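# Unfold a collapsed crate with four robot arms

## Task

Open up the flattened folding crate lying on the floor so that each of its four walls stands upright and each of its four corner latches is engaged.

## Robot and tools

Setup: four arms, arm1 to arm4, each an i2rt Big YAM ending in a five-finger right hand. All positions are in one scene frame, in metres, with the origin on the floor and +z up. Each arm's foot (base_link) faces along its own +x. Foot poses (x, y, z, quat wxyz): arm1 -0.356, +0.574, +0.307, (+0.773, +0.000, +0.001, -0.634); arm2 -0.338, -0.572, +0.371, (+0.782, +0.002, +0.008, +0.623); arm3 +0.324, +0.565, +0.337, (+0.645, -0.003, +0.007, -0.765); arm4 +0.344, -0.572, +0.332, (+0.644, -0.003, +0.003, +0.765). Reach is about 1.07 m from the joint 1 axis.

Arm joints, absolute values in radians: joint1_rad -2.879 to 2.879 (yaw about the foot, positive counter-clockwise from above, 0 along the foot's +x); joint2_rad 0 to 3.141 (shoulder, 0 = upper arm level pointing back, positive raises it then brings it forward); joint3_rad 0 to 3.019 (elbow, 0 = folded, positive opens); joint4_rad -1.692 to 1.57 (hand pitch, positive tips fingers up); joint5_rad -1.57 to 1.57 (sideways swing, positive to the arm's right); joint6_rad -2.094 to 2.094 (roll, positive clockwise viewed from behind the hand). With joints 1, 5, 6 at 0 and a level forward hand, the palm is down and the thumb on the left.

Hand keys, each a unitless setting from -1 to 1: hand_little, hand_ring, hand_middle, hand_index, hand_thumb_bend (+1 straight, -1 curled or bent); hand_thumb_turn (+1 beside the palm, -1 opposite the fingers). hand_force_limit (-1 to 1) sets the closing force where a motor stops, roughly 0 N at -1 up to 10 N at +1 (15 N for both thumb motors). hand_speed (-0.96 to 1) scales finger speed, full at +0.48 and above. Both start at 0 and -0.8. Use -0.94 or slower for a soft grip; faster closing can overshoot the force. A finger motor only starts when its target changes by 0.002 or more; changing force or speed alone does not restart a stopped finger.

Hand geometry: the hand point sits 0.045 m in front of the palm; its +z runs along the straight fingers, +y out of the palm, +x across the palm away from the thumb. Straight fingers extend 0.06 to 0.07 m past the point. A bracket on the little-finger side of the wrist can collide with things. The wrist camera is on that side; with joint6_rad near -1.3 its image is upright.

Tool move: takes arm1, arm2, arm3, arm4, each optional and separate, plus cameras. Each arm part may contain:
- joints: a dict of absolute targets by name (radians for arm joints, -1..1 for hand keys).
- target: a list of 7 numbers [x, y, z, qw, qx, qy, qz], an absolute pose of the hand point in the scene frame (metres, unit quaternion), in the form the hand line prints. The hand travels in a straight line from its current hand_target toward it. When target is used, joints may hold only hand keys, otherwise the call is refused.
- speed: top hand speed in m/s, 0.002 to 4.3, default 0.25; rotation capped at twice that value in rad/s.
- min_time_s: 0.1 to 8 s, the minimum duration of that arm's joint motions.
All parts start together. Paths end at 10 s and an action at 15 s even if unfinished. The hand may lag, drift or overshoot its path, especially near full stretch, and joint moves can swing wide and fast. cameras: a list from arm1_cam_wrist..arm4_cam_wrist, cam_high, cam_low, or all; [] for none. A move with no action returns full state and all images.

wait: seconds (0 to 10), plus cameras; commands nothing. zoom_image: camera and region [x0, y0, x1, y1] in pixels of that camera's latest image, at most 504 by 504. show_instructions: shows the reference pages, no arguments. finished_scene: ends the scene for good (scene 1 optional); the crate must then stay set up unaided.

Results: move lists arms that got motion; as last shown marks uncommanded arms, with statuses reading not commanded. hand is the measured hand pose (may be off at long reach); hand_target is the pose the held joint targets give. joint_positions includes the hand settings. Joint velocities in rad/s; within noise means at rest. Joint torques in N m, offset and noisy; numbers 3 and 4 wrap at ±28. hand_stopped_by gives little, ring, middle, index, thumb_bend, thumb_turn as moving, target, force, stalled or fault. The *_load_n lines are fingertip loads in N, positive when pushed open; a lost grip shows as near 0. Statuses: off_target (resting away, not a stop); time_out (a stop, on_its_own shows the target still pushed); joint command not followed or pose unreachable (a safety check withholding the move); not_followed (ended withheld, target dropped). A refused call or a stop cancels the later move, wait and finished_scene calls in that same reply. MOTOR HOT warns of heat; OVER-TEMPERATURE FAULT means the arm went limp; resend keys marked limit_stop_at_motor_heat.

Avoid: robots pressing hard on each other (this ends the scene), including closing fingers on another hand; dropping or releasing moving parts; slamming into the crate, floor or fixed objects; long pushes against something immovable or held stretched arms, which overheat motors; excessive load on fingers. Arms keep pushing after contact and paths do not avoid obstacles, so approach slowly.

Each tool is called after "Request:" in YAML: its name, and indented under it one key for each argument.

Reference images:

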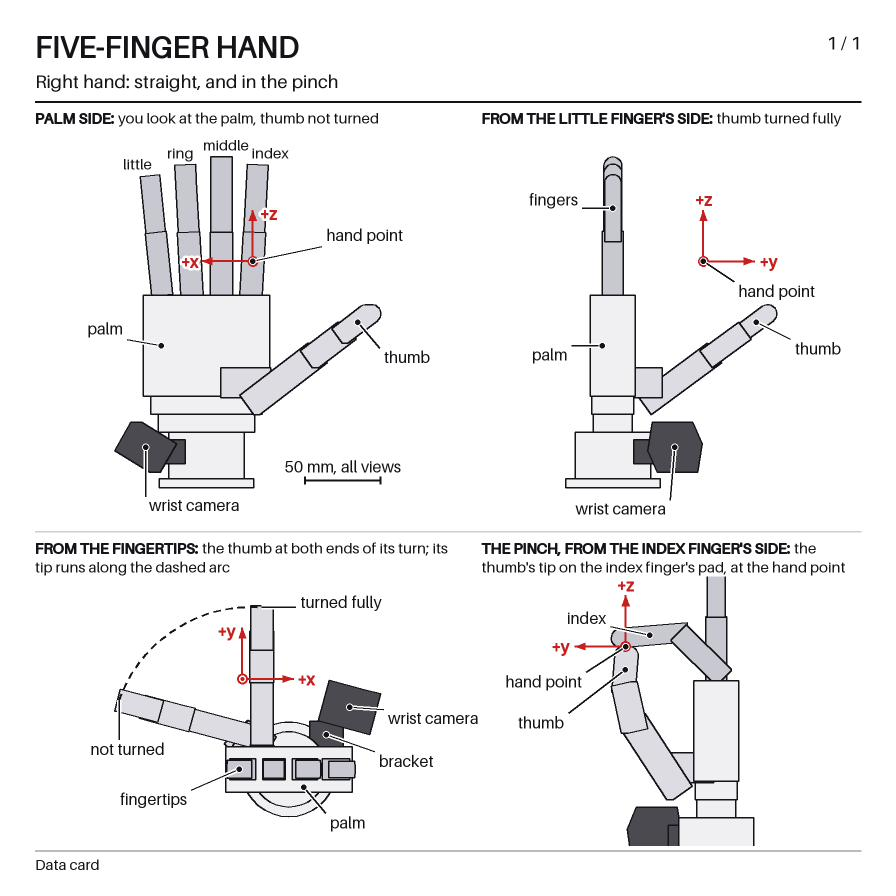

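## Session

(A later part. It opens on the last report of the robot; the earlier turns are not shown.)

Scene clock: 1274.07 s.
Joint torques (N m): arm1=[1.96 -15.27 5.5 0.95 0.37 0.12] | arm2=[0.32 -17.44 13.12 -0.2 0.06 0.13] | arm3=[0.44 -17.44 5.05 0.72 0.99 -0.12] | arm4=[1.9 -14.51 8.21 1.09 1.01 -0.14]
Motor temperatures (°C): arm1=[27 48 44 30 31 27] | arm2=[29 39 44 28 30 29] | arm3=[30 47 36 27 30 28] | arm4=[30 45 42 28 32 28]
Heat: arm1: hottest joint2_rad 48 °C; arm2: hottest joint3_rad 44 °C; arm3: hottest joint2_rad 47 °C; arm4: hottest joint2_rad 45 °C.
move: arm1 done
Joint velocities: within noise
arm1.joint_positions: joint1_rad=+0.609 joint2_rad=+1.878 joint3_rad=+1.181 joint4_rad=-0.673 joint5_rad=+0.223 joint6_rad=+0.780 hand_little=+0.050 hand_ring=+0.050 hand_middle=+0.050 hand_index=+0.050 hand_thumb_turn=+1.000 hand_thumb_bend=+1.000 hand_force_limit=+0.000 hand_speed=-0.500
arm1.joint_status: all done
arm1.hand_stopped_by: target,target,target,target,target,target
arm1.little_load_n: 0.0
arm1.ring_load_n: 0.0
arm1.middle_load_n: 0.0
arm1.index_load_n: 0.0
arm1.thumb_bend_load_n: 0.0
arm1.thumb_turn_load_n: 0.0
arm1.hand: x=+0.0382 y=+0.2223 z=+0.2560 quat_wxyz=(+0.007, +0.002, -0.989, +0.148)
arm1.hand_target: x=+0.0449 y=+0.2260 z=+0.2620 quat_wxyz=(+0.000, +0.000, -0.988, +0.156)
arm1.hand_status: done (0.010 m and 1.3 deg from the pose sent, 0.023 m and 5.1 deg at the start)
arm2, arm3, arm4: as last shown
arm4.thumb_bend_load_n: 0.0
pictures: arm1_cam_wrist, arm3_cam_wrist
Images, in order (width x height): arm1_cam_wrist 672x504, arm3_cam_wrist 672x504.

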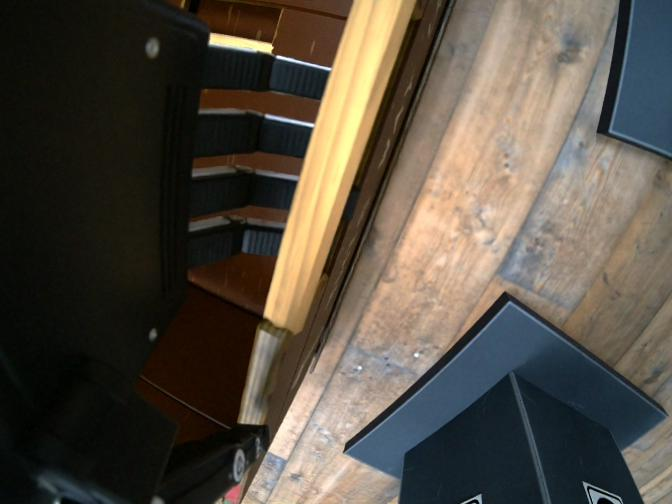

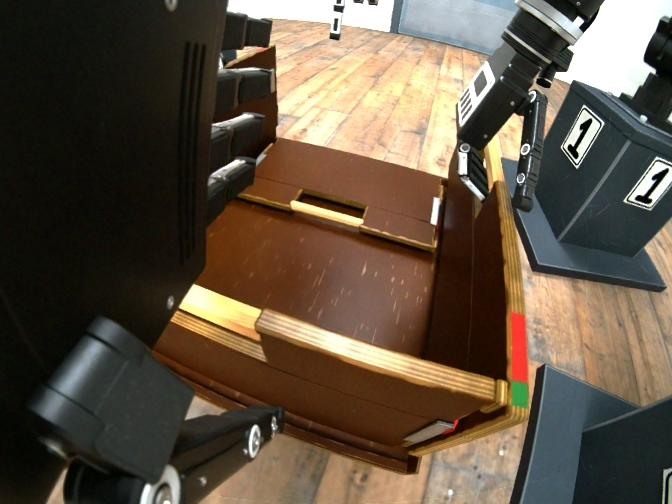

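Request:
move:
  arm1: {"joints": {"hand_thumb_turn": -1}}
  cameras: ["arm3_cam_wrist"]

Request:
move:
  arm1: {"target": [0.043, 0.186, 0.262, 0, 0, 0.98769, -0.15643], "speed": 0.08, "joints": {"hand_little": 0.2, "hand_ring": 0.2, "hand_middle": 0.2, "hand_index": 0.2}}
  cameras: ["arm3_cam_wrist","arm1_cam_wrist"]

Request:
zoom_image:
  camera: "arm3_cam_wrist"
  region: [420, 60, 600, 260]

Scene clock: 1286.83 s.
Joint torques (N m): arm1=[2.02 -15.33 5.46 0.91 0.37 0.12] | arm2=[-0.44 -17.73 13.22 -0.27 0 0.15] | arm3=[0.21 -17.26 5.04 0.69 1 -0.09] | arm4=[1.85 -14.51 8.23 1.09 1.02 -0.13]
Motor temperatures (°C): arm1=[27 49 42 30 30 27] | arm2=[29 39 44 28 30 29] | arm3=[30 48 36 27 31 28] | arm4=[30 45 42 28 33 27]
Heat: arm1: hottest joint2_rad 49 °C; arm2: hottest joint3_rad 44 °C; arm3: hottest joint2_rad 48 °C; arm4: hottest joint2_rad 45 °C.
move: arm1 done
Joint velocities: within noise
arm1.joint_positions: joint1_rad=+0.609 joint2_rad=+1.878 joint3_rad=+1.181 joint4_rad=-0.673 joint5_rad=+0.223 joint6_rad=+0.781 hand_little=+0.050 hand_ring=+0.050 hand_middle=+0.050 hand_index=+0.050 hand_thumb_turn=-1.000 hand_thumb_bend=+1.000 hand_force_limit=+0.000 hand_speed=-0.500
arm1.joint_status: all done
arm1.hand_stopped_by: target,target,target,target,target,target
arm1.little_load_n: 0.0
arm1.ring_load_n: 0.0
arm1.middle_load_n: 0.0
arm1.index_load_n: 0.0
arm1.thumb_bend_load_n: 0.0
arm1.thumb_turn_load_n: 0.0
arm1.hand: x=+0.0383 y=+0.2223 z=+0.2560 quat_wxyz=(+0.007, +0.001, -0.989, +0.148)
arm1.hand_target: x=+0.0449 y=+0.2260 z=+0.2620 quat_wxyz=(+0.000, +0.000, -0.988, +0.156)
arm1.hand_status: not commanded
arm2, arm3, arm4: as last shown
arm2.little_load_n: 0.5
arm4.ring_load_n: 2.0
Images, in order (width x height): arm3_cam_wrist 672x504.

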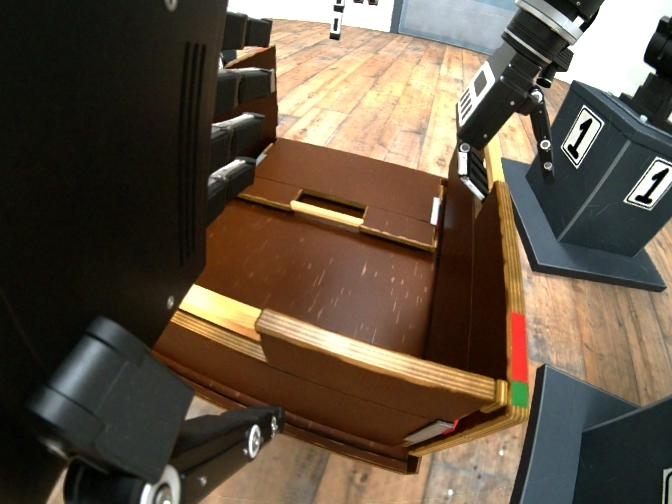

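Scene clock: 1287.97 s.
Joint torques (N m): arm1=[0.26 -12.92 9.62 0.25 0.01 -0.11] | arm2=[-0.03 -17.2 13.09 -0.32 0.01 0.12] | arm3=[0.15 -17.32 5.14 0.65 0.98 -0.11] | arm4=[1.79 -14.45 8.23 1.1 1.02 -0.14]
Motor temperatures (°C): arm1=[27 48 42 30 30 27] | arm2=[29 39 44 28 30 29] | arm3=[30 48 36 27 31 28] | arm4=[30 45 42 28 33 27]
Heat: arm1: hottest joint2_rad 48 °C; arm2: hottest joint3_rad 44 °C; arm3: hottest joint2_rad 48 °C; arm4: hottest joint2_rad 45 °C.
move: arm1 off_target
Joint velocities: within noise
arm1.joint_positions: joint1_rad=+0.577 joint2_rad=+1.897 joint3_rad=+1.215 joint4_rad=-0.673 joint5_rad=+0.220 joint6_rad=+0.754 hand_little=+0.200 hand_ring=+0.200 hand_middle=+0.200 hand_index=+0.200 hand_thumb_turn=-1.000 hand_thumb_bend=+1.000 hand_force_limit=+0.000 hand_speed=-0.500
arm1.joint_status: all done
arm1.hand_stopped_by: target,target,target,target,target,target
arm1.little_load_n: 0.0
arm1.ring_load_n: 0.0
arm1.middle_load_n: 0.0
arm1.index_load_n: 0.0
arm1.thumb_bend_load_n: 0.0
arm1.thumb_turn_load_n: 0.0
arm1.hand: x=+0.0357 y=+0.2008 z=+0.2576 quat_wxyz=(+0.005, -0.002, -0.988, +0.152)
arm1.hand_target: x=+0.0425 y=+0.1862 z=+0.2622 quat_wxyz=(+0.000, +0.000, -0.988, +0.157)
arm1.hand_status: off_target (0.017 m and 0.8 deg from the pose sent, 0.037 m and 1.3 deg at the start)
arm2, arm3, arm4: as last shown
arm2.little_load_n: 0.0
arm4.thumb_turn_load_n: 0.0
pictures: arm1_cam_wrist, arm3_cam_wrist
Images, in order (width x height): arm1_cam_wrist 672x504, arm3_cam_wrist 672x504.

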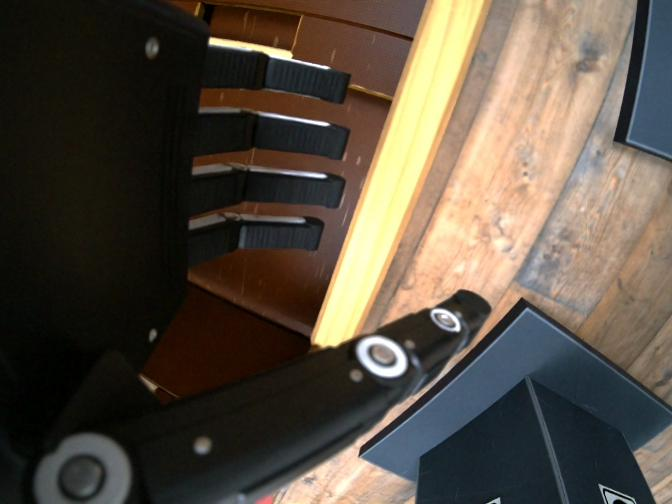

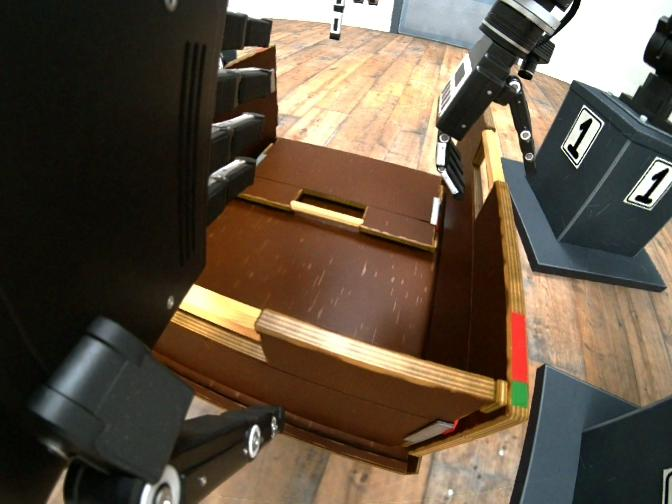

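Scaled by 2.520 from the camera's image (finer frame: 960x720).

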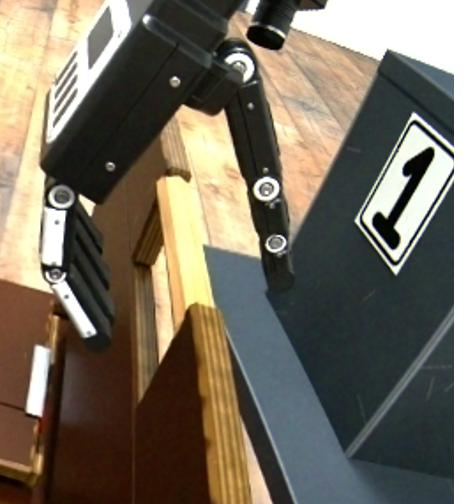

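Request:
move:
  arm1: {"target": [0.030, 0.120, 0.400, 0, 0, 1, 0], "speed": 0.2, "joints": {"hand_little": 0.5, "hand_ring": 0.5, "hand_middle": 0.5, "hand_index": 0.5}}
  arm2: {"joints": {"joint1_rad": 0.3, "joint2_rad": 1.2, "joint3_rad": 1.1, "joint4_rad": -0.9, "joint5_rad": 0, "joint6_rad": 0.6}, "min_time_s": 3}
  cameras: ["arm3_cam_wrist","cam_high"]

Scene clock: 1297.53 s.
Joint torques (N m): arm1=[0.32 -16.44 11.38 -0.2 -0.18 -0.12] | arm2=[1.55 -9.76 9.55 1.76 0 -0.1] | arm3=[0.56 -17.44 5.15 0.64 0.98 -0.1] | arm4=[1.85 -14.45 8.24 1.09 1.02 -0.14]
Motor temperatures (°C): arm1=[27 49 43 30 30 27] | arm2=[29 39 44 28 30 29] | arm3=[30 48 36 27 31 28] | arm4=[30 46 42 28 33 27]
Heat: arm1: hottest joint2_rad 49 °C; arm2: hottest joint3_rad 44 °C; arm3: hottest joint2_rad 48 °C; arm4: hottest joint2_rad 46 °C.
move: arm1 off_target; arm2 done
Joint velocities: within noise
arm1.joint_positions: joint1_rad=+0.418 joint2_rad=+2.014 joint3_rad=+1.776 joint4_rad=-1.354 joint5_rad=+0.004 joint6_rad=+0.620 hand_little=+0.500 hand_ring=+0.500 hand_middle=+0.500 hand_index=+0.500 hand_thumb_turn=-1.000 hand_thumb_bend=+1.000 hand_force_limit=+0.000 hand_speed=-0.500
arm1.joint_status: all done
arm1.hand_stopped_by: target,target,target,target,target,target
arm1.little_load_n: 0.0
arm1.ring_load_n: 0.0
arm1.middle_load_n: 0.0
arm1.index_load_n: 0.5
arm1.thumb_bend_load_n: -0.5
arm1.thumb_turn_load_n: 0.0
arm1.hand: x=+0.0263 y=+0.1346 z=+0.3924 quat_wxyz=(+0.008, -0.003, -1.000, -0.008)
arm1.hand_target: x=+0.0296 y=+0.1205 z=+0.4000 quat_wxyz=(+0.000, +0.000, -1.000, +0.000)
arm1.hand_status: off_target (0.017 m and 1.3 deg from the pose sent, 0.164 m and 17.5 deg at the start)
arm2.joint_positions: joint1_rad=+0.290 joint2_rad=+1.212 joint3_rad=+1.110 joint4_rad=-0.920 joint5_rad=+0.002 joint6_rad=+0.612 hand_little=-0.470 hand_ring=+1.000 hand_middle=-0.470 hand_index=-0.470 hand_thumb_turn=+1.000 hand_thumb_bend=+1.000 hand_force_limit=+0.100 hand_speed=-0.500
arm2.joint_status: all done
arm2.hand_stopped_by: target,fault,target,target,target,target
arm2.little_load_n: 0.0
arm2.ring_load_n: 0.0
arm2.middle_load_n: 0.0
arm2.index_load_n: 0.0
arm2.thumb_bend_load_n: 0.0
arm2.thumb_turn_load_n: 0.0
arm2.hand: x=-0.4225 y=-0.1292 z=+0.5950 quat_wxyz=(-0.252, +0.927, -0.263, -0.095)
arm2.hand_target: x=-0.4269 y=-0.1300 z=+0.5968 quat_wxyz=(-0.261, +0.927, -0.251, -0.100)
arm2.hand_status: not commanded
arm3, arm4: as last shown
arm4.ring_load_n: 1.5
arm4.thumb_turn_load_n: -0.5
Images, in order (width x height): arm3_cam_wrist 672x504, cam_high 896x504.

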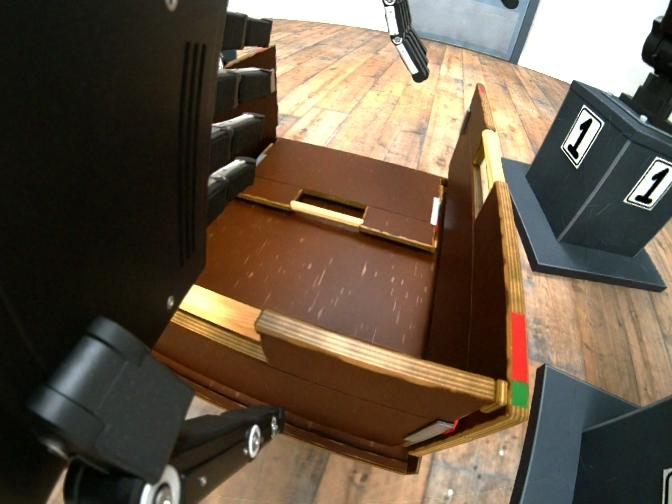

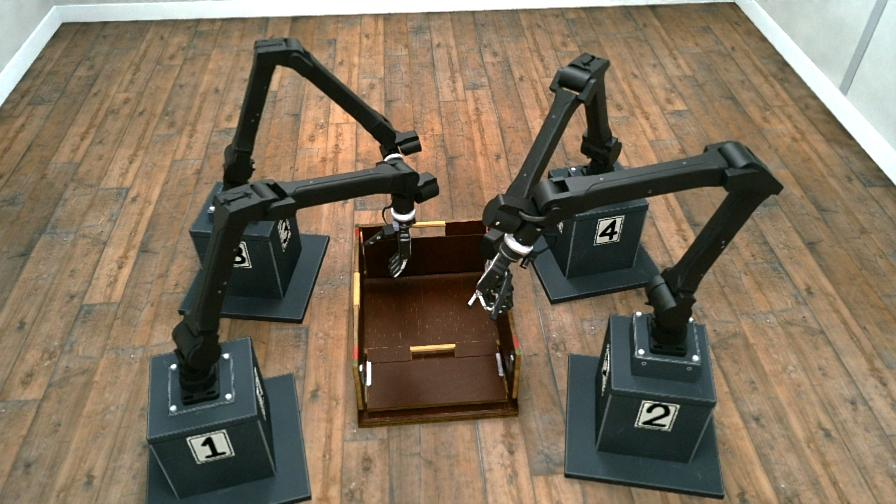

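Request:
move:
  arm1: {"joints": {"joint1_rad": 0.38, "joint6_rad": -1.0, "hand_thumb_turn": 1, "hand_little": 1, "hand_ring": 1, "hand_middle": 1, "hand_index": 1}, "min_time_s": 3}
  cameras: ["arm1_cam_wrist","cam_high"]

Scene clock: 1306.90 s.
Joint torques (N m): arm1=[-0.09 -16.32 11.41 -0.2 -0.14 -0.11] | arm2=[0.97 -9.58 9.54 1.8 0.02 -0.11] | arm3=[0.56 -17.14 5.04 0.72 0.98 -0.11] | arm4=[1.9 -14.45 8.21 1.1 1.01 -0.13]
Motor temperatures (°C): arm1=[27 49 43 30 30 27] | arm2=[29 38 44 28 30 29] | arm3=[30 48 36 27 31 28] | arm4=[30 46 42 28 33 27]
Heat: arm1: hottest joint2_rad 49 °C; arm2: hottest joint3_rad 44 °C; arm3: hottest joint2_rad 48 °C; arm4: hottest joint2_rad 46 °C.
move: arm1 done
Joint velocities: within noise
arm1.joint_positions: joint1_rad=+0.395 joint2_rad=+2.014 joint3_rad=+1.776 joint4_rad=-1.354 joint5_rad=+0.004 joint6_rad=-0.985 hand_little=+1.000 hand_ring=+1.000 hand_middle=+1.000 hand_index=+1.000 hand_thumb_turn=+1.000 hand_thumb_bend=+1.000 hand_force_limit=+0.000 hand_speed=-0.500
arm1.joint_status: all done
arm1.hand_stopped_by: target,target,target,target,target,target
arm1.little_load_n: 0.0
arm1.ring_load_n: 0.0
arm1.middle_load_n: 0.0
arm1.index_load_n: 0.0
arm1.thumb_bend_load_n: 0.0
arm1.thumb_turn_load_n: 0.0
arm1.hand: x=-0.0767 y=+0.0971 z=+0.3934 quat_wxyz=(+0.000, +0.709, -0.705, -0.011)
arm1.hand_target: x=-0.0764 y=+0.0808 z=+0.4000 quat_wxyz=(+0.000, +0.709, -0.705, +0.000)
arm1.hand_status: not commanded
arm2, arm3: as last shown
arm2.hand: x=-0.4224 y=-0.1292 z=+0.5950 quat_wxyz=(-0.252, +0.927, -0.263, -0.095)
arm4.joint_positions: joint1_rad=+0.650 joint2_rad=+1.961 joint3_rad=+1.172 joint4_rad=-0.610 joint5_rad=+0.214 joint6_rad=+0.809 hand_little=-0.299 hand_ring=-0.300 hand_middle=-0.300 hand_index=-0.300 hand_thumb_turn=+1.000 hand_thumb_bend=+1.000 hand_force_limit=+0.200 hand_speed=-0.500
arm4.joint_status: not commanded
arm4.hand_stopped_by: target,target,target,target,target,target
arm4.little_load_n: 4.0
arm4.ring_load_n: 1.5
arm4.middle_load_n: 0.0
arm4.index_load_n: 0.0
arm4.thumb_bend_load_n: 0.0
arm4.thumb_turn_load_n: 0.0
arm4.hand: x=-0.0554 y=-0.2299 z=+0.2355 quat_wxyz=(-0.132, +0.991, -0.003, +0.012)
arm4.hand_target: x=-0.0677 y=-0.2203 z=+0.2521 quat_wxyz=(-0.156, +0.988, +0.000, +0.000)
arm4.hand_status: not commanded
Images, in order (width x height): arm1_cam_wrist 672x504, cam_high 896x504.

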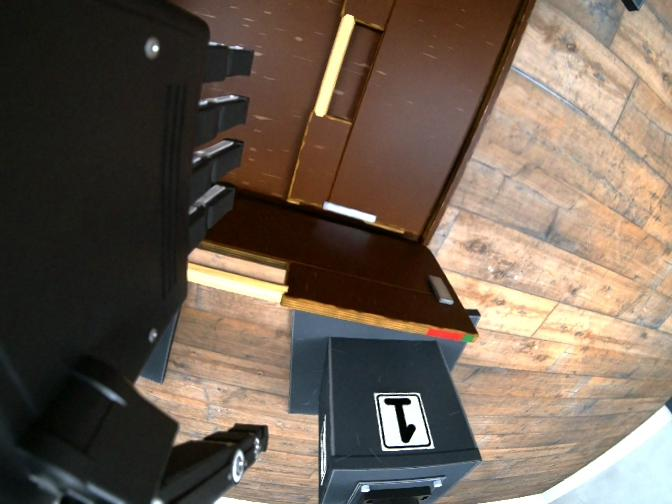

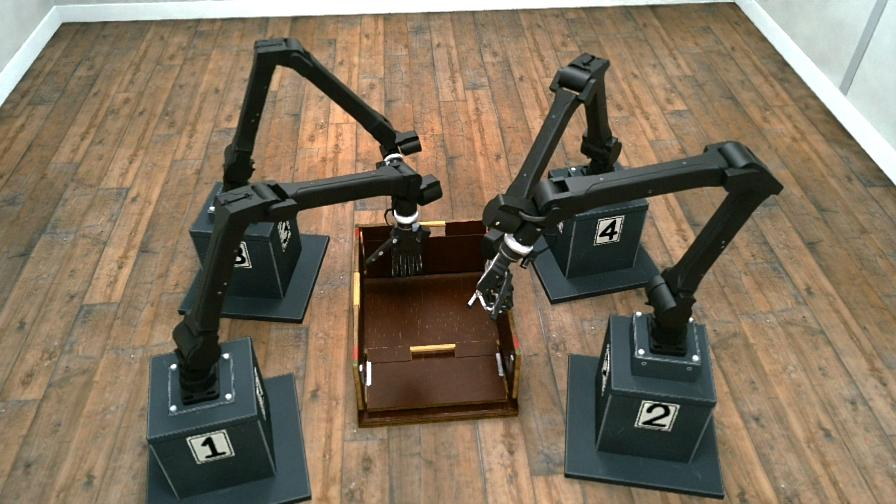

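Request:
move:
  arm1: {"target": [-0.025, 0.020, 0.200, 0, 0.70711, -0.70711, 0], "speed": 0.15, "joints": {"hand_little": -0.15, "hand_ring": -0.15, "hand_middle": -0.15, "hand_index": -0.15}}
  cameras: ["arm1_cam_wrist","arm3_cam_wrist","cam_high"]

Scene clock: 1324.70 s.
Joint torques (N m): arm1=[1.03 -20.42 10.32 0.25 -0.13 0.05] | arm2=[0.91 -9.82 9.48 1.7 0 -0.09] | arm3=[0.03 -17.38 5.14 0.62 0.97 -0.09] | arm4=[1.79 -14.39 8.21 1.09 1.02 -0.14]
Motor temperatures (°C): arm1=[27 50 44 30 30 27] | arm2=[29 37 44 28 30 29] | arm3=[30 48 36 27 31 28] | arm4=[30 46 42 28 33 27]
Heat: arm1: hottest joint2_rad 50 °C; arm2: hottest joint3_rad 44 °C; arm3: hottest joint2_rad 48 °C; arm4: hottest joint2_rad 46 °C.
move: arm1 off_target
Joint velocities: within noise
arm1.joint_positions: joint1_rad=+0.395 joint2_rad=+2.436 joint3_rad=+1.974 joint4_rad=-1.143 joint5_rad=+0.003 joint6_rad=-0.985 hand_little=-0.150 hand_ring=-0.150 hand_middle=-0.150 hand_index=-0.150 hand_thumb_turn=+1.000 hand_thumb_bend=+1.000 hand_force_limit=+0.000 hand_speed=-0.500
arm1.joint_status: all done
arm1.hand_stopped_by: target,target,target,target,target,target
arm1.little_load_n: 0.0
arm1.ring_load_n: 0.0
arm1.middle_load_n: 0.0
arm1.index_load_n: 0.0
arm1.thumb_bend_load_n: 0.0
arm1.thumb_turn_load_n: 0.0
arm1.hand: x=-0.0345 y=+0.0342 z=+0.1950 quat_wxyz=(-0.001, +0.709, -0.705, -0.018)
arm1.hand_target: x=-0.0252 y=+0.0205 z=+0.2003 quat_wxyz=(+0.000, +0.707, -0.707, +0.000)
arm1.hand_status: off_target (0.018 m and 2.0 deg from the pose sent, 0.215 m and 1.3 deg at the start)
arm2, arm3, arm4: as last shown
arm4.little_load_n: 4.5
arm4.middle_load_n: 0.5
arm4.thumb_turn_load_n: -0.5
Images, in order (width x height): arm1_cam_wrist 672x504, arm3_cam_wrist 672x504, cam_high 896x504.

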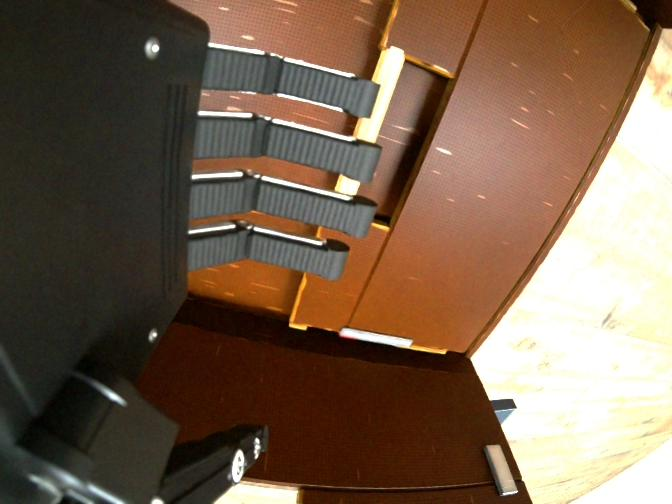

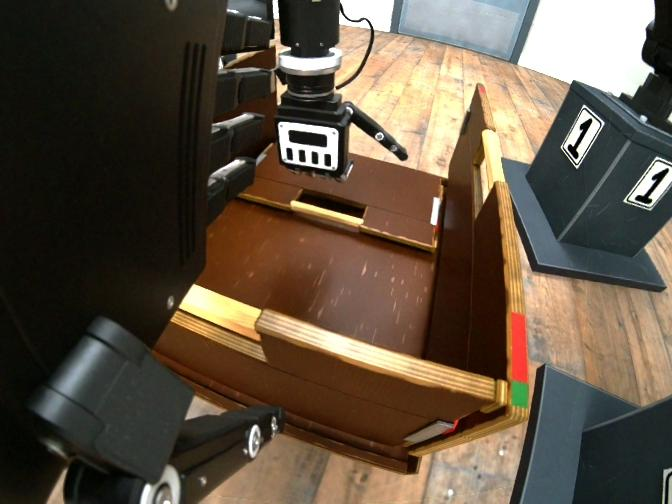

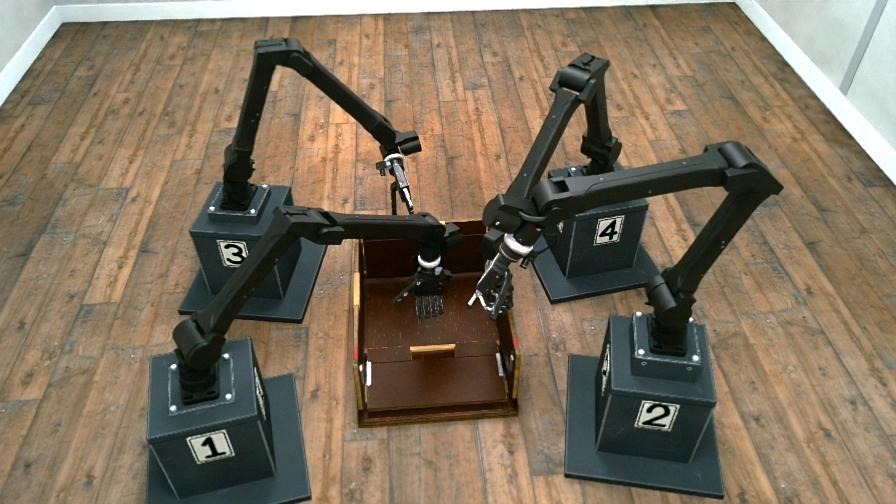

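Request:
move:
  arm1: {"target": [-0.008, 0.030, 0.075, 0, 0.70711, -0.70711, 0], "speed": 0.1}
  cameras: ["arm1_cam_wrist","arm3_cam_wrist"]

Request:
zoom_image:
  camera: "arm3_cam_wrist"
  region: [230, 110, 480, 290]

Scene clock: 1334.40 s.
Joint torques (N m): arm1=[2.02 -20.54 9.4 0.43 -0.12 0.13] | arm2=[1.55 -9.76 9.69 1.89 -0.01 -0.09] | arm3=[0.09 -17.67 5.16 0.59 0.99 -0.1] | arm4=[1.96 -14.45 8.24 1.07 1.02 -0.13]
Motor temperatures (°C): arm1=[27 51 46 30 30 27] | arm2=[29 36 44 28 29 29] | arm3=[30 48 36 27 31 28] | arm4=[29 46 42 28 33 27]
Heat: arm1: hottest joint2_rad 51 °C; arm2: hottest joint3_rad 44 °C; arm3: hottest joint2_rad 48 °C; arm4: hottest joint2_rad 46 °C.
move: arm1 off_target
Joint velocities: within noise
arm1.joint_positions: joint1_rad=+0.407 joint2_rad=+2.634 joint3_rad=+2.018 joint4_rad=-0.986 joint5_rad=+0.003 joint6_rad=-0.968 hand_little=-0.150 hand_ring=-0.150 hand_middle=-0.150 hand_index=-0.150 hand_thumb_turn=+1.000 hand_thumb_bend=+1.000 hand_force_limit=+0.000 hand_speed=-0.500
arm1.joint_status: not commanded
arm1.hand_stopped_by: target,target,target,target,target,target
arm1.little_load_n: 0.0
arm1.ring_load_n: 0.0
arm1.middle_load_n: 0.0
arm1.index_load_n: 0.0
arm1.thumb_bend_load_n: 0.0
arm1.thumb_turn_load_n: 0.0
arm1.hand: x=-0.0266 y=+0.0372 z=+0.0753 quat_wxyz=(-0.001, +0.707, -0.707, -0.016)
arm1.hand_target: x=-0.0083 y=+0.0305 z=+0.0756 quat_wxyz=(+0.000, +0.707, -0.707, +0.000)
arm1.hand_status: off_target (0.020 m and 1.8 deg from the pose sent, 0.123 m and 2.1 deg at the start)
arm2, arm4: as last shown
arm2.ring_load_n: -0.5
arm2.index_load_n: 0.5
arm2.thumb_turn_load_n: -0.5
arm3.joint_positions: joint1_rad=+0.386 joint2_rad=+1.962 joint3_rad=+1.103 joint4_rad=-0.500 joint5_rad=+1.251 joint6_rad=-0.021 hand_little=+1.000 hand_ring=+1.000 hand_middle=+1.000 hand_index=+1.000 hand_thumb_turn=+1.000 hand_thumb_bend=+1.000 hand_force_limit=+0.600 hand_speed=-0.700
arm3.joint_status: not commanded
arm3.hand_stopped_by: target,target,target,target,target,target
arm3.little_load_n: 0.0
arm3.ring_load_n: 0.0
arm3.middle_load_n: 0.0
arm3.index_load_n: 0.0
arm3.thumb_bend_load_n: -0.5
arm3.thumb_turn_load_n: 0.0
arm3.hand: x=+0.2497 y=+0.0852 z=+0.3277 quat_wxyz=(+0.576, +0.037, -0.804, +0.139)
arm3.hand_target: x=+0.2547 y=+0.0824 z=+0.3336 quat_wxyz=(+0.576, +0.037, -0.803, +0.149)
arm3.hand_status: not commanded
arm4.middle_load_n: 0.0
Images, in order (width x height): arm1_cam_wrist 672x504, arm3_cam_wrist 672x504.

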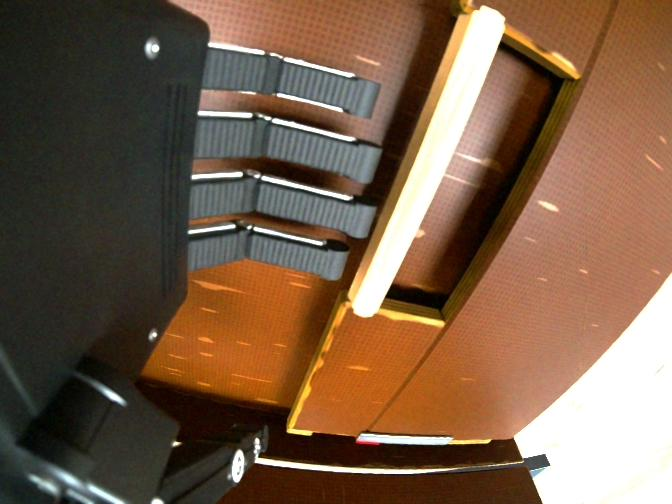

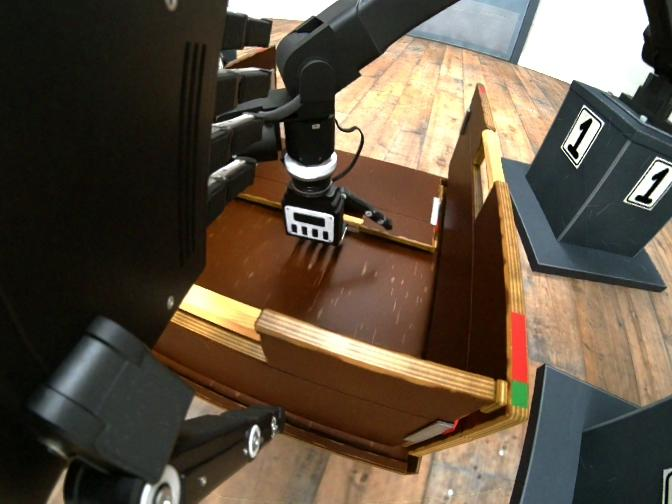

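Scaled by 2.016 from the camera's image (finer frame: 960x720).

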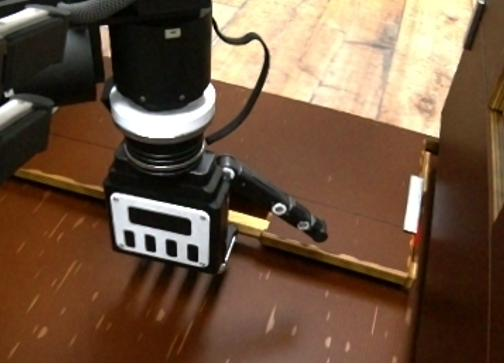

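Request:
move:
  arm1: {"target": [-0.008, 0.038, 0.045, 0, 0.70711, -0.70711, 0], "speed": 0.06}
  cameras: ["arm1_cam_wrist","arm3_cam_wrist"]

Request:
zoom_image:
  camera: "arm3_cam_wrist"
  region: [230, 110, 480, 290]

Scene clock: 1341.10 s.
Joint torques (N m): arm1=[1.9 -20.19 8.55 0.42 -0.08 0.11] | arm2=[1.03 -9.82 9.51 1.69 0 -0.09] | arm3=[0.38 -17.38 5.05 0.65 0.97 -0.11] | arm4=[1.9 -14.45 8.24 1.09 1.02 -0.13]
Motor temperatures (°C): arm1=[27 50 46 30 30 27] | arm2=[29 36 43 28 29 29] | arm3=[30 48 36 27 31 28] | arm4=[29 46 42 28 33 27]
Heat: arm1: hottest joint2_rad 50 °C; arm2: hottest joint3_rad 43 °C; arm3: hottest joint2_rad 48 °C; arm4: hottest joint2_rad 46 °C.
move: arm1 off_target
Joint velocities: within noise
arm1.joint_positions: joint1_rad=+0.414 joint2_rad=+2.669 joint3_rad=+2.018 joint4_rad=-0.937 joint5_rad=+0.002 joint6_rad=-0.959 hand_little=-0.150 hand_ring=-0.150 hand_middle=-0.150 hand_index=-0.150 hand_thumb_turn=+1.000 hand_thumb_bend=+1.000 hand_force_limit=+0.000 hand_speed=-0.500
arm1.joint_status: not commanded
arm1.hand_stopped_by: target,target,target,target,target,target
arm1.little_load_n: 0.0
arm1.ring_load_n: 0.0
arm1.middle_load_n: 0.0
arm1.index_load_n: 0.0
arm1.thumb_bend_load_n: 0.0
arm1.thumb_turn_load_n: 0.0
arm1.hand: x=-0.0225 y=+0.0401 z=+0.0507 quat_wxyz=(+0.000, +0.707, -0.708, -0.009)
arm1.hand_target: x=-0.0081 y=+0.0384 z=+0.0453 quat_wxyz=(+0.000, +0.707, -0.707, +0.000)
arm1.hand_status: off_target (0.016 m and 1.0 deg from the pose sent, 0.035 m and 1.9 deg at the start)
arm2, arm3, arm4: as last shown
arm2.ring_load_n: 0.0
arm2.middle_load_n: 0.5
arm2.index_load_n: 0.0
arm2.thumb_turn_load_n: 0.0
arm3.thumb_bend_load_n: 0.0
arm4.little_load_n: 4.0
Images, in order (width x height): arm1_cam_wrist 672x504, arm3_cam_wrist 672x504.

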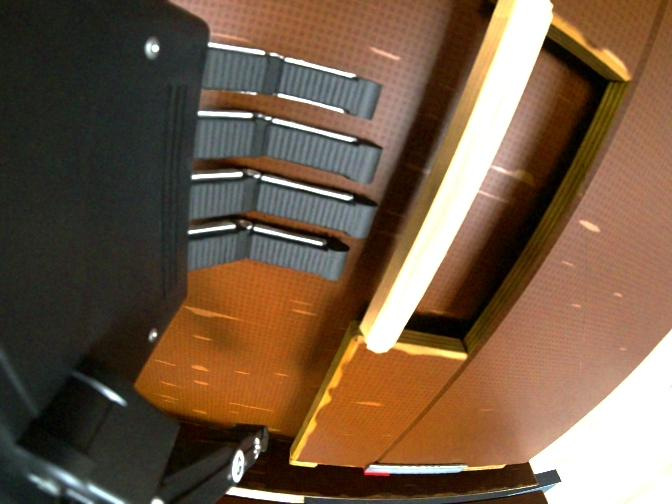

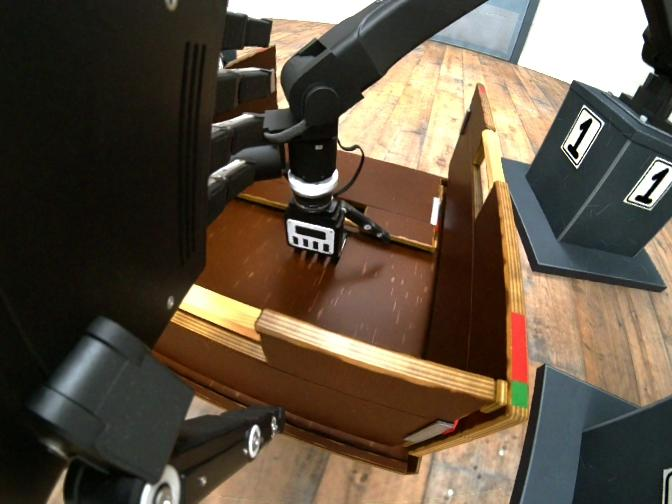

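Scaled by 2.016 from the camera's image (finer frame: 960x720).

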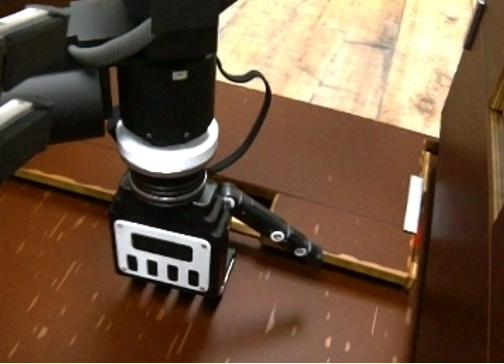

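Request:
move:
  arm1: {"target": [-0.010, 0.042, 0.033, 0, 0.70711, -0.70711, 0], "speed": 0.05}
  cameras: ["arm1_cam_wrist"]

Scene clock: 1344.23 s.
Joint torques (N m): arm1=[2.08 -19.25 7.53 0.7 -0.07 0.12] | arm2=[1.49 -9.7 9.39 1.85 0 -0.08] | arm3=[0.32 -17.32 5.12 0.68 0.97 -0.1] | arm4=[1.9 -14.56 8.24 1.1 1.02 -0.14]
Motor temperatures (°C): arm1=[27 51 46 30 30 27] | arm2=[29 36 43 28 29 29] | arm3=[30 48 36 27 31 28] | arm4=[29 46 42 28 33 27]
Heat: arm1: hottest joint2_rad 51 °C; arm2: hottest joint3_rad 43 °C; arm3: hottest joint2_rad 48 °C; arm4: hottest joint2_rad 46 °C.
move: arm1 off_target
Joint velocities: within noise
arm1.joint_positions: joint1_rad=+0.414 joint2_rad=+2.669 joint3_rad=+2.018 joint4_rad=-0.919 joint5_rad=+0.002 joint6_rad=-0.959 hand_little=-0.150 hand_ring=-0.150 hand_middle=-0.150 hand_index=-0.150 hand_thumb_turn=+1.000 hand_thumb_bend=+1.000 hand_force_limit=+0.000 hand_speed=-0.500
arm1.joint_status: not commanded
arm1.hand_stopped_by: target,target,target,target,target,target
arm1.little_load_n: 0.0
arm1.ring_load_n: 0.0
arm1.middle_load_n: 0.0
arm1.index_load_n: 0.0
arm1.thumb_bend_load_n: 0.0
arm1.thumb_turn_load_n: 0.0
arm1.hand: x=-0.0194 y=+0.0365 z=+0.0496 quat_wxyz=(+0.001, +0.707, -0.708, +0.000)
arm1.hand_target: x=-0.0105 y=+0.0425 z=+0.0335 quat_wxyz=(+0.000, +0.707, -0.707, +0.000)
arm1.hand_status: off_target (0.020 m and 0.2 deg from the pose sent, 0.022 m and 1.0 deg at the start)
arm2, arm3, arm4: as last shown
arm2.middle_load_n: 0.0
arm4.ring_load_n: 2.0
Images, in order (width x height): arm1_cam_wrist 672x504.

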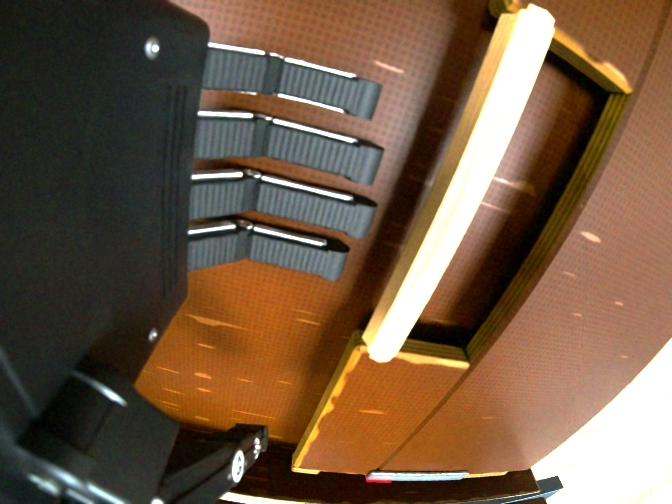

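Request:
move:
  arm1: {"target": [-0.012, 0.046, 0.022, 0, 0.70711, -0.70711, 0], "speed": 0.05}
  cameras: ["arm1_cam_wrist"]

Scene clock: 1348.97 s.
Joint torques (N m): arm1=[1.96 -18.55 6.39 0.96 -0.06 0.12] | arm2=[1.03 -9.82 9.68 1.83 -0.03 -0.07] | arm3=[0.44 -17.14 5.15 0.62 0.97 -0.09] | arm4=[1.79 -14.51 8.24 1.1 1.02 -0.13]
Motor temperatures (°C): arm1=[27 51 45 30 30 27] | arm2=[29 36 43 28 29 29] | arm3=[30 48 36 27 31 28] | arm4=[29 46 42 28 33 27]
Heat: arm1: hottest joint2_rad 51 °C; arm2: hottest joint3_rad 43 °C; arm3: hottest joint2_rad 48 °C; arm4: hottest joint2_rad 46 °C.
move: arm1 off_target
Joint velocities: within noise
arm1.joint_positions: joint1_rad=+0.415 joint2_rad=+2.669 joint3_rad=+2.018 joint4_rad=-0.902 joint5_rad=+0.002 joint6_rad=-0.958 hand_little=-0.150 hand_ring=-0.150 hand_middle=-0.150 hand_index=-0.150 hand_thumb_turn=+1.000 hand_thumb_bend=+1.000 hand_force_limit=+0.000 hand_speed=-0.500
arm1.joint_status: not commanded
arm1.hand_stopped_by: target,target,target,target,target,target
arm1.little_load_n: 0.0
arm1.ring_load_n: -0.5
arm1.middle_load_n: 0.0
arm1.index_load_n: -0.5
arm1.thumb_bend_load_n: 0.0
arm1.thumb_turn_load_n: 0.0
arm1.hand: x=-0.0164 y=+0.0331 z=+0.0483 quat_wxyz=(+0.003, +0.707, -0.708, +0.008)
arm1.hand_target: x=-0.0129 y=+0.0467 z=+0.0230 quat_wxyz=(+0.000, +0.707, -0.707, +0.000)
arm1.hand_status: off_target (0.030 m and 1.0 deg from the pose sent, 0.030 m and 0.2 deg at the start)
arm2, arm3, arm4: as last shown
arm2.index_load_n: 0.5
arm4.ring_load_n: 1.5
Images, in order (width x height): arm1_cam_wrist 672x504.

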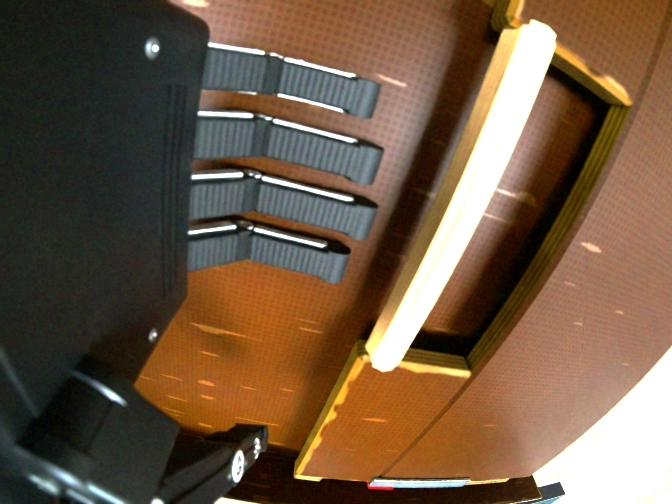

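Request:
move:
  arm1: {"target": [-0.045, 0.048, 0.036, 0, 0.70711, -0.70711, 0], "speed": 0.06}
  cameras: ["arm1_cam_wrist","arm3_cam_wrist"]

Request:
zoom_image:
  camera: "arm3_cam_wrist"
  region: [230, 110, 480, 290]

Scene clock: 1354.47 s.
Joint torques (N m): arm1=[-0.32 -20.66 4.05 0.35 -0.09 -0.11] | arm2=[1.26 -10.29 9.65 1.85 0.02 -0.08] | arm3=[0.79 -17.73 5.15 0.65 0.96 -0.08] | arm4=[1.9 -14.51 8.25 1.09 1.02 -0.14]
Motor temperatures (°C): arm1=[27 52 45 30 30 27] | arm2=[29 36 43 28 29 29] | arm3=[30 48 36 27 31 28] | arm4=[29 46 42 28 33 27]
Heat: arm1: hottest joint2_rad 52 °C; arm2: hottest joint3_rad 43 °C; arm3: hottest joint2_rad 48 °C; arm4: hottest joint2_rad 46 °C.
move: arm1 off_target
Joint velocities: within noise
arm1.joint_positions: joint1_rad=+0.411 joint2_rad=+2.629 joint3_rad=+1.925 joint4_rad=-0.839 joint5_rad=+0.002 joint6_rad=-0.966 hand_little=-0.150 hand_ring=-0.150 hand_middle=-0.150 hand_index=-0.150 hand_thumb_turn=+1.000 hand_thumb_bend=+1.000 hand_force_limit=+0.000 hand_speed=-0.500
arm1.joint_status: not commanded
arm1.hand_stopped_by: target,target,target,target,target,target
arm1.little_load_n: 0.0
arm1.ring_load_n: 0.0
arm1.middle_load_n: 0.0
arm1.index_load_n: -0.5
arm1.thumb_bend_load_n: -0.5
arm1.thumb_turn_load_n: 0.0
arm1.hand: x=-0.0274 y=+0.0438 z=+0.0464 quat_wxyz=(+0.004, +0.708, -0.706, +0.012)
arm1.hand_target: x=-0.0447 y=+0.0483 z=+0.0363 quat_wxyz=(+0.000, +0.707, -0.707, +0.000)
arm1.hand_status: off_target (0.021 m and 1.5 deg from the pose sent, 0.035 m and 1.0 deg at the start)
arm2, arm3, arm4: as last shown
arm2.index_load_n: 0.0
arm2.thumb_turn_load_n: -0.5
arm4.index_load_n: 0.5
Images, in order (width x height): arm1_cam_wrist 672x504, arm3_cam_wrist 672x504.

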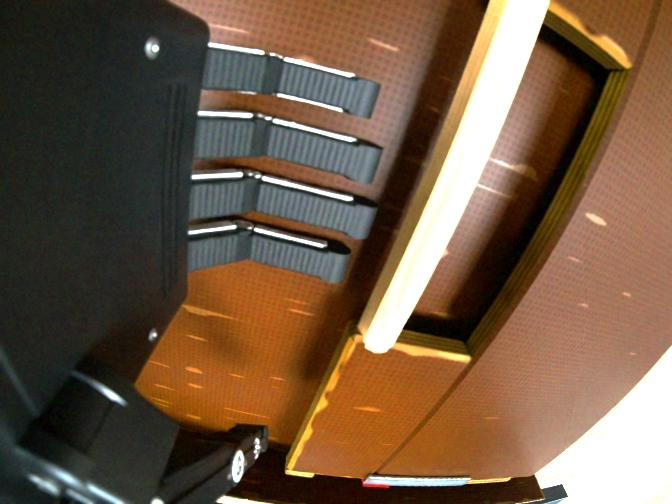

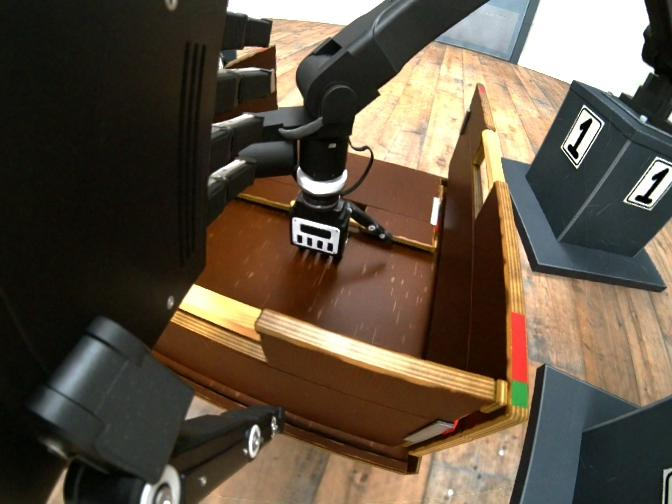

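Scaled by 2.016 from the camera's image (finer frame: 960x720).

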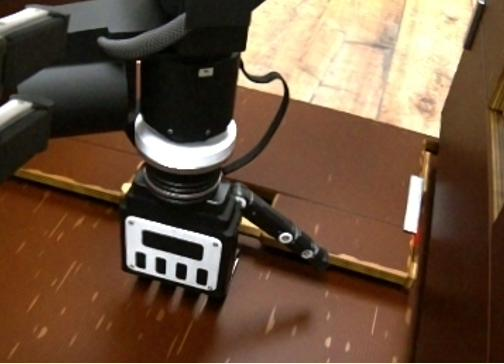

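Request:
move:
  arm1: {"target": [-0.062, 0.048, 0.034, 0, 0.70711, -0.70711, 0], "speed": 0.06}
  cameras: ["arm1_cam_wrist","arm3_cam_wrist"]

Request:
zoom_image:
  camera: "arm3_cam_wrist"
  region: [230, 110, 480, 290]

Scene clock: 1357.80 s.
Joint torques (N m): arm1=[-0.62 -20.07 4.03 0.51 0.1 -0.15] | arm2=[0.97 -9.88 9.69 1.81 -0.01 -0.11] | arm3=[0.38 -17.32 5.23 0.69 0.97 -0.11] | arm4=[1.85 -14.51 8.25 1.1 1.02 -0.13]
Motor temperatures (°C): arm1=[27 52 44 30 30 27] | arm2=[29 35 43 28 29 29] | arm3=[30 48 36 27 31 28] | arm4=[29 46 42 28 33 27]
Heat: arm1: hottest joint2_rad 52 °C; arm2: hottest joint3_rad 43 °C; arm3: hottest joint2_rad 48 °C; arm4: hottest joint2_rad 46 °C.
move: arm1 off_target
Joint velocities: within noise
arm1.joint_positions: joint1_rad=+0.395 joint2_rad=+2.610 joint3_rad=+1.879 joint4_rad=-0.816 joint5_rad=-0.002 joint6_rad=-0.984 hand_little=-0.150 hand_ring=-0.150 hand_middle=-0.150 hand_index=-0.150 hand_thumb_turn=+1.000 hand_thumb_bend=+1.000 hand_force_limit=+0.000 hand_speed=-0.500
arm1.joint_status: not commanded
arm1.hand_stopped_by: target,target,target,target,target,target
arm1.little_load_n: 0.0
arm1.ring_load_n: 0.0
arm1.middle_load_n: 0.0
arm1.index_load_n: -0.5
arm1.thumb_bend_load_n: 0.0
arm1.thumb_turn_load_n: 0.0
arm1.hand: x=-0.0413 y=+0.0462 z=+0.0459 quat_wxyz=(+0.001, +0.709, -0.705, +0.011)
arm1.hand_target: x=-0.0616 y=+0.0486 z=+0.0344 quat_wxyz=(+0.000, +0.707, -0.707, +0.000)
arm1.hand_status: off_target (0.024 m and 1.4 deg from the pose sent, 0.037 m and 1.5 deg at the start)
arm2.joint_positions: joint1_rad=+0.290 joint2_rad=+1.212 joint3_rad=+1.110 joint4_rad=-0.920 joint5_rad=+0.002 joint6_rad=+0.612 hand_little=-0.470 hand_ring=+1.000 hand_middle=-0.470 hand_index=-0.470 hand_thumb_turn=+1.000 hand_thumb_bend=+1.000 hand_force_limit=+0.100 hand_speed=-0.500
arm2.joint_status: not commanded
arm2.hand_stopped_by: target,fault,target,target,target,target
arm2.little_load_n: 0.5
arm2.ring_load_n: 0.0
arm2.middle_load_n: 0.0
arm2.index_load_n: 0.0
arm2.thumb_bend_load_n: 0.0
arm2.thumb_turn_load_n: -0.5
arm2.hand: x=-0.4224 y=-0.1292 z=+0.5950 quat_wxyz=(-0.252, +0.927, -0.263, -0.095)
arm2.hand_target: x=-0.4269 y=-0.1300 z=+0.5968 quat_wxyz=(-0.261, +0.927, -0.251, -0.100)
arm2.hand_status: not commanded
arm3, arm4: as last shown
arm3.thumb_bend_load_n: 0.5
arm4.index_load_n: 0.0
Images, in order (width x height): arm1_cam_wrist 672x504, arm3_cam_wrist 672x504.

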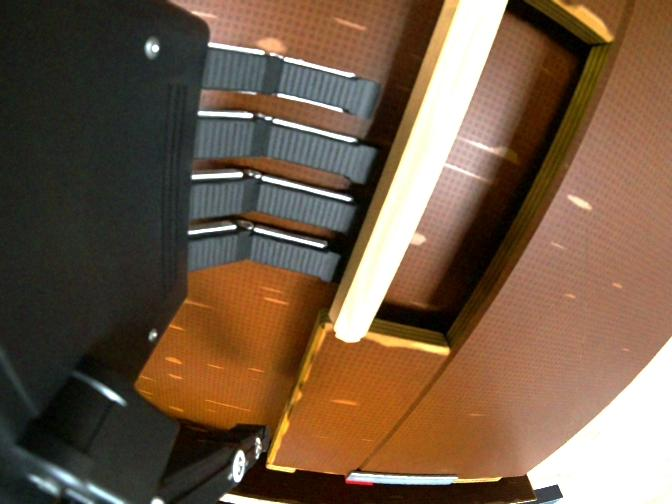

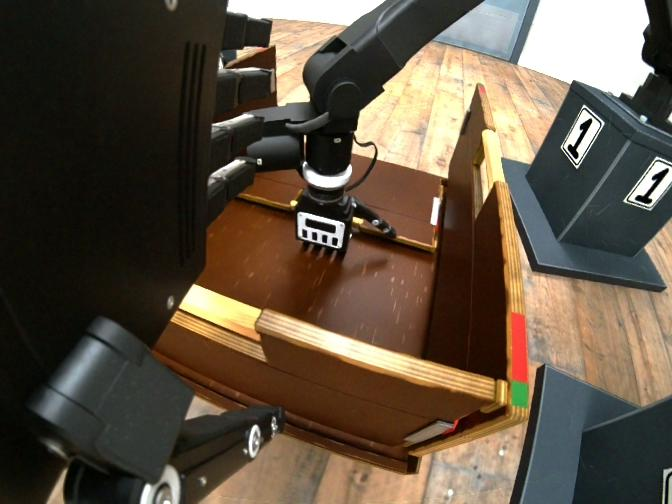

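Scaled by 2.016 from the camera's image (finer frame: 960x720).

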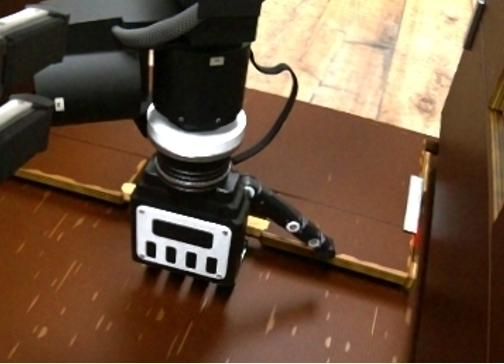

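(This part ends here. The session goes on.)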